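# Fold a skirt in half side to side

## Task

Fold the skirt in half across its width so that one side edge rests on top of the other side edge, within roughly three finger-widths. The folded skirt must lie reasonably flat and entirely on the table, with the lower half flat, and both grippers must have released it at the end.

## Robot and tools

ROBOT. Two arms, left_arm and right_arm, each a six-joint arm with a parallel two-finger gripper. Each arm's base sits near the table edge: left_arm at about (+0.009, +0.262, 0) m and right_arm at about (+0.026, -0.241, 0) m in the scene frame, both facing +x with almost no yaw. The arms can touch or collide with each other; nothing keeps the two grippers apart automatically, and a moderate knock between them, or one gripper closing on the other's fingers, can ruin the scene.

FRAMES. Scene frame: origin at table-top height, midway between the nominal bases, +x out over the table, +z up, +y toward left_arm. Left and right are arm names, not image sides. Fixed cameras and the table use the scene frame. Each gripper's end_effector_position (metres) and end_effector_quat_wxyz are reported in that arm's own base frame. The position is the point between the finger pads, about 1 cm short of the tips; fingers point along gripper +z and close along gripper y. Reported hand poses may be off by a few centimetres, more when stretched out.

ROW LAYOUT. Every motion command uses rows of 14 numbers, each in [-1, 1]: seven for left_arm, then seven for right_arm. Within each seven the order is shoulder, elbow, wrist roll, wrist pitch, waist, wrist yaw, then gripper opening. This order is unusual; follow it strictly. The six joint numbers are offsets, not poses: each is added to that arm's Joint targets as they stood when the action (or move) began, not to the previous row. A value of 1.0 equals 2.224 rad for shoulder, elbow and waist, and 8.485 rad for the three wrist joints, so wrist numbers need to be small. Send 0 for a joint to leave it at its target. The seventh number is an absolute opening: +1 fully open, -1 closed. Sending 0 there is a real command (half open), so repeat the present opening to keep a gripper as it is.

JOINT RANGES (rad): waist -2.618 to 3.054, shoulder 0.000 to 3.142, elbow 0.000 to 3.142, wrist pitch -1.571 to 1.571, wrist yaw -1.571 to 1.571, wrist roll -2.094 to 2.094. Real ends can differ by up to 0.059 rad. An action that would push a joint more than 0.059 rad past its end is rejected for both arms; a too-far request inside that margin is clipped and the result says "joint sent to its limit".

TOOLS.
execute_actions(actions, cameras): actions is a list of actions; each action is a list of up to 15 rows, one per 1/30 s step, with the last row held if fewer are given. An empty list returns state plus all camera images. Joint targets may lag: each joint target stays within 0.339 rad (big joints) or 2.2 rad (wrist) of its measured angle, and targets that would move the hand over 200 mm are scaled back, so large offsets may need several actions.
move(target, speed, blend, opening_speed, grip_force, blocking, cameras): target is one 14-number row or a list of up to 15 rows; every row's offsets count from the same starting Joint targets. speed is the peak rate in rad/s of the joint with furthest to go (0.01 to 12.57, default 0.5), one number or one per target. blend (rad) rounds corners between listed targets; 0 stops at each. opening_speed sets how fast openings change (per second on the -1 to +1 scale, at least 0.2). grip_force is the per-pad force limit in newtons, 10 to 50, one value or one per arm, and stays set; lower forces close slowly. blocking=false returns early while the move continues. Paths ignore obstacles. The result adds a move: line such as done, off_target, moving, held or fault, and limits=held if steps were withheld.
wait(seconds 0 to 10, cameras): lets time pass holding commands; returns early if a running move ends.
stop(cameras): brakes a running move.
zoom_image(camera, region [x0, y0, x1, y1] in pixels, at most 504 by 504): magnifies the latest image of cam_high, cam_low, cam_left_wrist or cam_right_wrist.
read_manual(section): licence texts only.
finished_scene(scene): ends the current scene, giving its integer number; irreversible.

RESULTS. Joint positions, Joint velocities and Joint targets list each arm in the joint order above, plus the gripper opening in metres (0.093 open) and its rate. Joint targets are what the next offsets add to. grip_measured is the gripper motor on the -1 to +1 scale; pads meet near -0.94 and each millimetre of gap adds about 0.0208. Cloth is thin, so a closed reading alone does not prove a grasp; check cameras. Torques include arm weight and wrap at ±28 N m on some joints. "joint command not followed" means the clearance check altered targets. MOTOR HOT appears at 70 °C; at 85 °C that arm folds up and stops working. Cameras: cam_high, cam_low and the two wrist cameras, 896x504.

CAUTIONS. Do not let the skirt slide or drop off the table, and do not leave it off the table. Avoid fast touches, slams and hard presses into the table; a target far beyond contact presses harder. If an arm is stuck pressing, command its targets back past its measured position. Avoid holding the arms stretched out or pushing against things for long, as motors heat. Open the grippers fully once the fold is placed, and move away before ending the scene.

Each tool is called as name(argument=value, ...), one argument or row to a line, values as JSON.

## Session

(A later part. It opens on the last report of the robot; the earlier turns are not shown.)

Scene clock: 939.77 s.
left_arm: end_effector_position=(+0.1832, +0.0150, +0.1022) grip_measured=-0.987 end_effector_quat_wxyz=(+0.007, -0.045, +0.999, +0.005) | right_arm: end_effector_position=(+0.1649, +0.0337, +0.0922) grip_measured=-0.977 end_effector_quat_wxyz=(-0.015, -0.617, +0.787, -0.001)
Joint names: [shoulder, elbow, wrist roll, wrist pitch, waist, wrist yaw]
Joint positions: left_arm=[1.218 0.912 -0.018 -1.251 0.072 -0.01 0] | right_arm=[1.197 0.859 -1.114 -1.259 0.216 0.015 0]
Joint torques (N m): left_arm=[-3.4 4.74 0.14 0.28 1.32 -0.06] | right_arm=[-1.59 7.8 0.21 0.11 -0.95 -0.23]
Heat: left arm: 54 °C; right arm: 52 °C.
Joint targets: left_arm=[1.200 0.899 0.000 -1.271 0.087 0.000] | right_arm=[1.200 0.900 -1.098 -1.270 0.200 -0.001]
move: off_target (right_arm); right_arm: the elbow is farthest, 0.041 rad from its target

move(
  target=[
    [0.6556, 0.7257, 0, 0.0686, -0.0872, 0, -0.52, 0, 0, 0, 0, 0, 0, -1.0],
    [0.6587, 0.6264, 0, 0.0889, -0.0872, 0, -0.52, 0, 0, 0, 0, 0, 0, -1.0],
    [0.6610, 0.6196, 0, 0.0912, -0.0872, 0, -0.52, 0, 0, 0, 0, 0, 0, -1.0],
    [0.6556, 0.7100, 0, 0.0720, -0.0872, 0, -0.52, 0, 0, 0, 0, 0, 0, -1.0],
    [0.5589, 0.6623, 0, 0.0514, -0.1066, 0, -0.52, 0, 0, 0, 0, 0, 0, -1.0],
  ],
  speed=[1.0, 0.2, 0.1, 0.25, 0.6],
  blend=[0.03, 0.0, 0.0, 0.03, 0.0],
  cameras=["cam_left_wrist", "cam_low"],
)

zoom_image(
  camera="cam_low",
  region=[500, 150, 700, 310],
)

move(
  target=[-0.5589, -0.6623, 0, -0.0514, 0.1066, 0, -1.0, 0, 0, 0, 0, 0, 0, -1.0],
  speed=1.0,
)

Scene clock: 975.03 s.
left_arm: end_effector_position=(+0.6251, -0.0968, +0.1337) grip_measured=-0.523 end_effector_quat_wxyz=(+0.345, +0.063, +0.936, -0.025) | right_arm: end_effector_position=(+0.1649, +0.0337, +0.0922) grip_measured=-0.977 end_effector_quat_wxyz=(-0.015, -0.617, +0.787, -0.001)
Joint names: [shoulder, elbow, wrist roll, wrist pitch, waist, wrist yaw]
Joint positions: left_arm=[2.468 2.388 -0.018 -0.785 -0.156 -0.01 0.02] | right_arm=[1.197 0.859 -1.114 -1.259 0.216 0.015 0]
Joint torques (N m): left_arm=[-14.09 5.68 0.13 1.33 0.5 -0.06] | right_arm=[-1.61 7.83 0.18 0.11 -0.81 -0.23]
Heat: left arm: 55 °C; right arm: 53 °C.
Joint targets: left_arm=[2.443 2.372 0.000 -0.835 -0.150 0.000] | right_arm=[1.200 0.900 -1.098 -1.270 0.200 -0.001]
move: off_target (left_arm, right_arm); left_arm: the wrist pitch is farthest, 0.050 rad from its target; right_arm: the elbow is farthest, 0.041 rad from its target
Images, in order (width x height): cam_low 896x504, cam_left_wrist 896x504.

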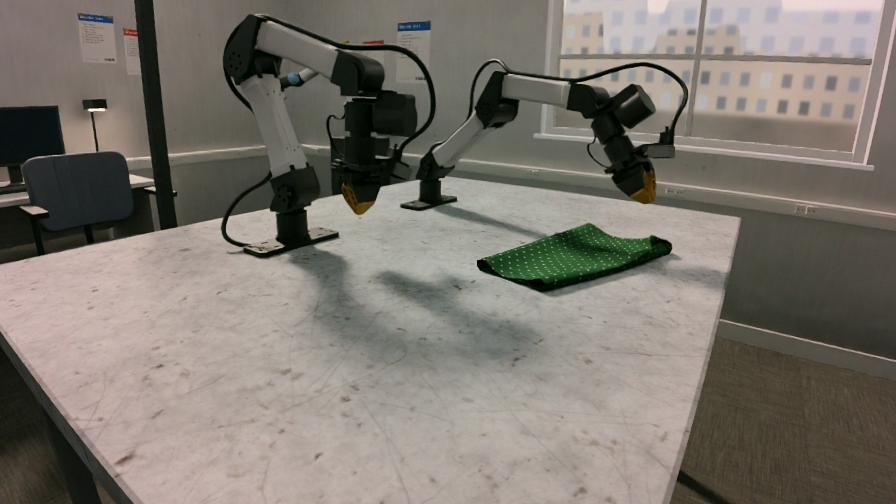

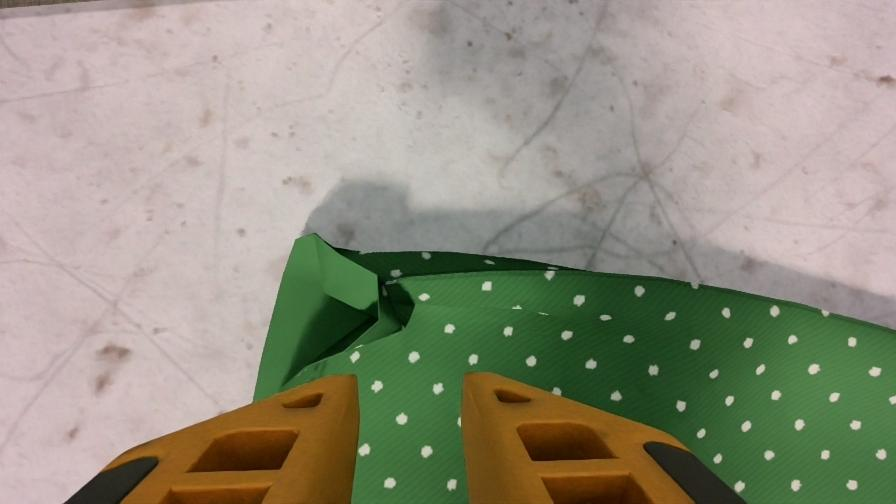

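Scaled by 2.520 from the camera's 896x504 image, which has a finer 1280x720 frame.

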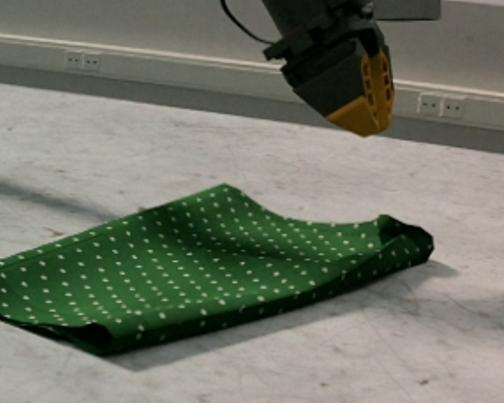

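Scene clock: 977.03 s.
left_arm: end_effector_position=(+0.1832, +0.0150, +0.1022) grip_measured=-0.986 end_effector_quat_wxyz=(+0.007, -0.044, +0.999, +0.005) | right_arm: end_effector_position=(+0.1649, +0.0337, +0.0922) grip_measured=-0.977 end_effector_quat_wxyz=(-0.015, -0.617, +0.787, -0.001)
Joint names: [shoulder, elbow, wrist roll, wrist pitch, waist, wrist yaw]
Joint positions: left_arm=[1.218 0.912 -0.017 -1.251 0.072 -0.01 0] | right_arm=[1.197 0.859 -1.114 -1.259 0.216 0.015 0]
Joint torques (N m): left_arm=[-3.41 4.72 0.12 0.29 1.32 -0.07] | right_arm=[-1.69 7.83 0.19 0.11 -0.85 -0.23]
Heat: left arm: 56 °C; right arm: 53 °C.
Joint targets: left_arm=[1.200 0.899 0.000 -1.271 0.087 0.000] | right_arm=[1.200 0.900 -1.098 -1.270 0.200 -0.001]
move: off_target (right_arm); right_arm: the elbow is farthest, 0.041 rad from its target

wait(
  seconds=0.1,
  cameras=["all"],
)

zoom_image(
  camera="cam_high",
  region=[240, 200, 440, 430],
)

zoom_image(
  camera="cam_low",
  region=[460, 190, 700, 310],
)

Scene clock: 987.20 s.
left_arm: end_effector_position=(+0.1832, +0.0150, +0.1022) grip_measured=-0.986 end_effector_quat_wxyz=(+0.007, -0.044, +0.999, +0.005) | right_arm: end_effector_position=(+0.1649, +0.0337, +0.0922) grip_measured=-0.977 end_effector_quat_wxyz=(-0.015, -0.617, +0.787, -0.001)
Joint names: [shoulder, elbow, wrist roll, wrist pitch, waist, wrist yaw]
Joint positions: left_arm=[1.218 0.912 -0.017 -1.251 0.072 -0.01 0] | right_arm=[1.197 0.859 -1.114 -1.259 0.216 0.015 0]
Joint torques (N m): left_arm=[-3.43 4.74 0.13 0.29 1.29 -0.07] | right_arm=[-1.66 7.86 0.2 0.11 -0.88 -0.22]
Heat: left arm: 54 °C; right arm: 53 °C.
Joint targets: left_arm=[1.200 0.899 0.000 -1.271 0.087 0.000] | right_arm=[1.200 0.900 -1.098 -1.270 0.200 -0.001]
Tool commands: left_gripper/opening=-1.0 right_gripper/opening=-1.0
wait: 0.10 s; at rest from the start

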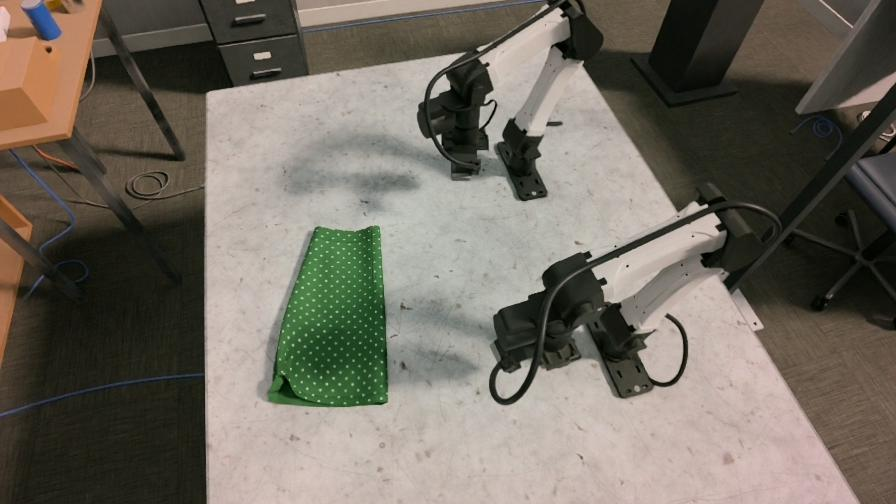

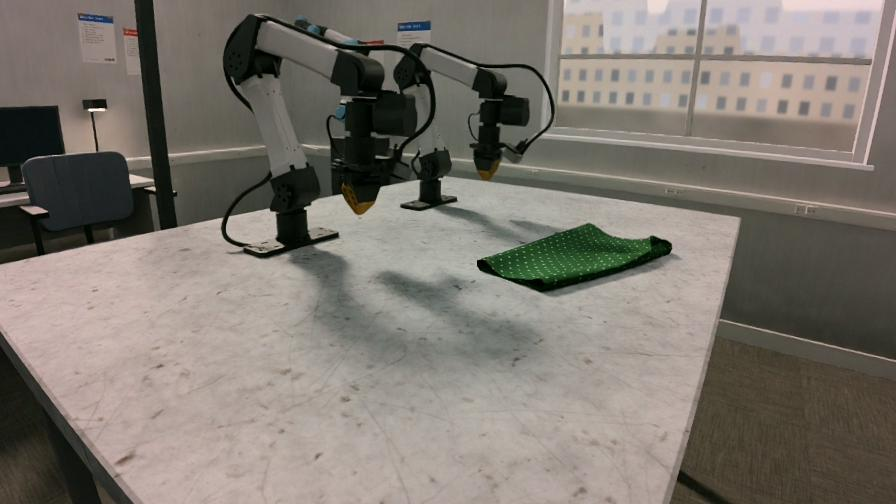

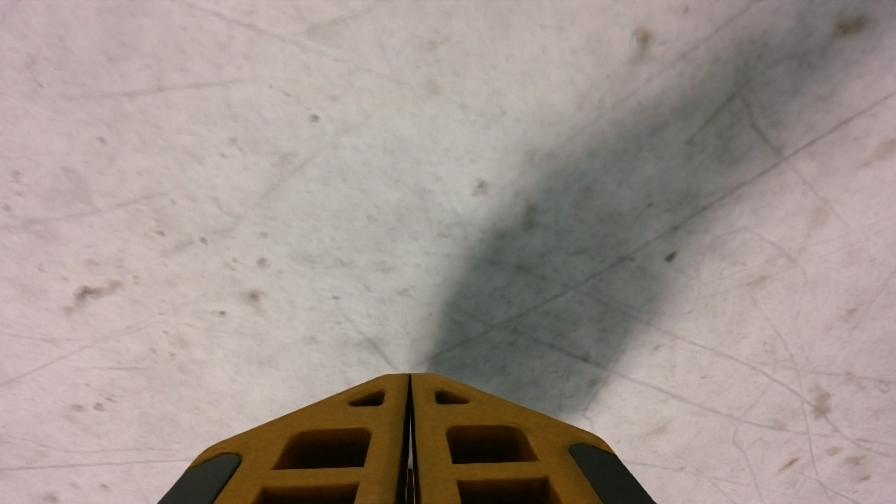

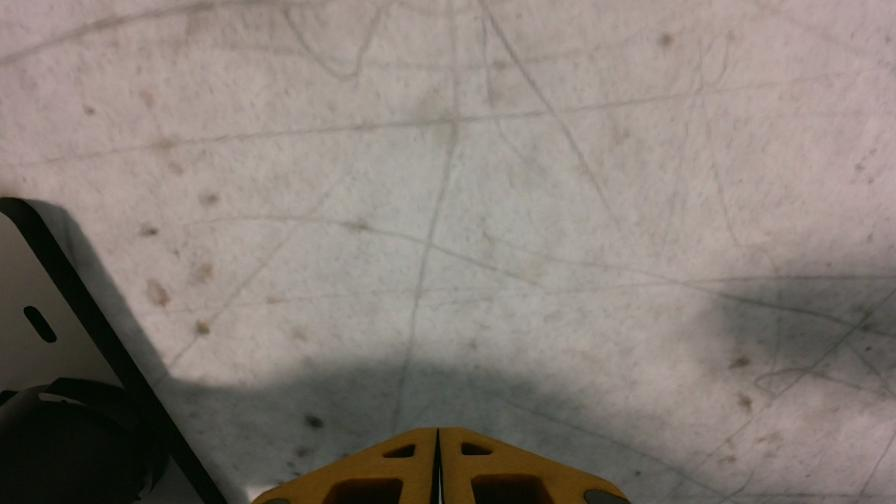

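Scaled by 2.191 from the camera's 896x504 image, which has a finer 1280x720 frame.

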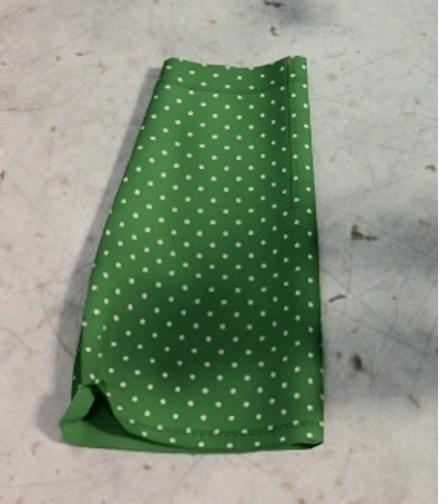

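Scaled by 2.100 from the camera's 896x504 image, which has a finer 1280x720 frame.

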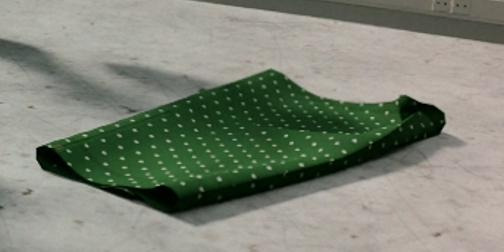

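finished_scene(
  scene=1,
)

The scene is finished: the task was done.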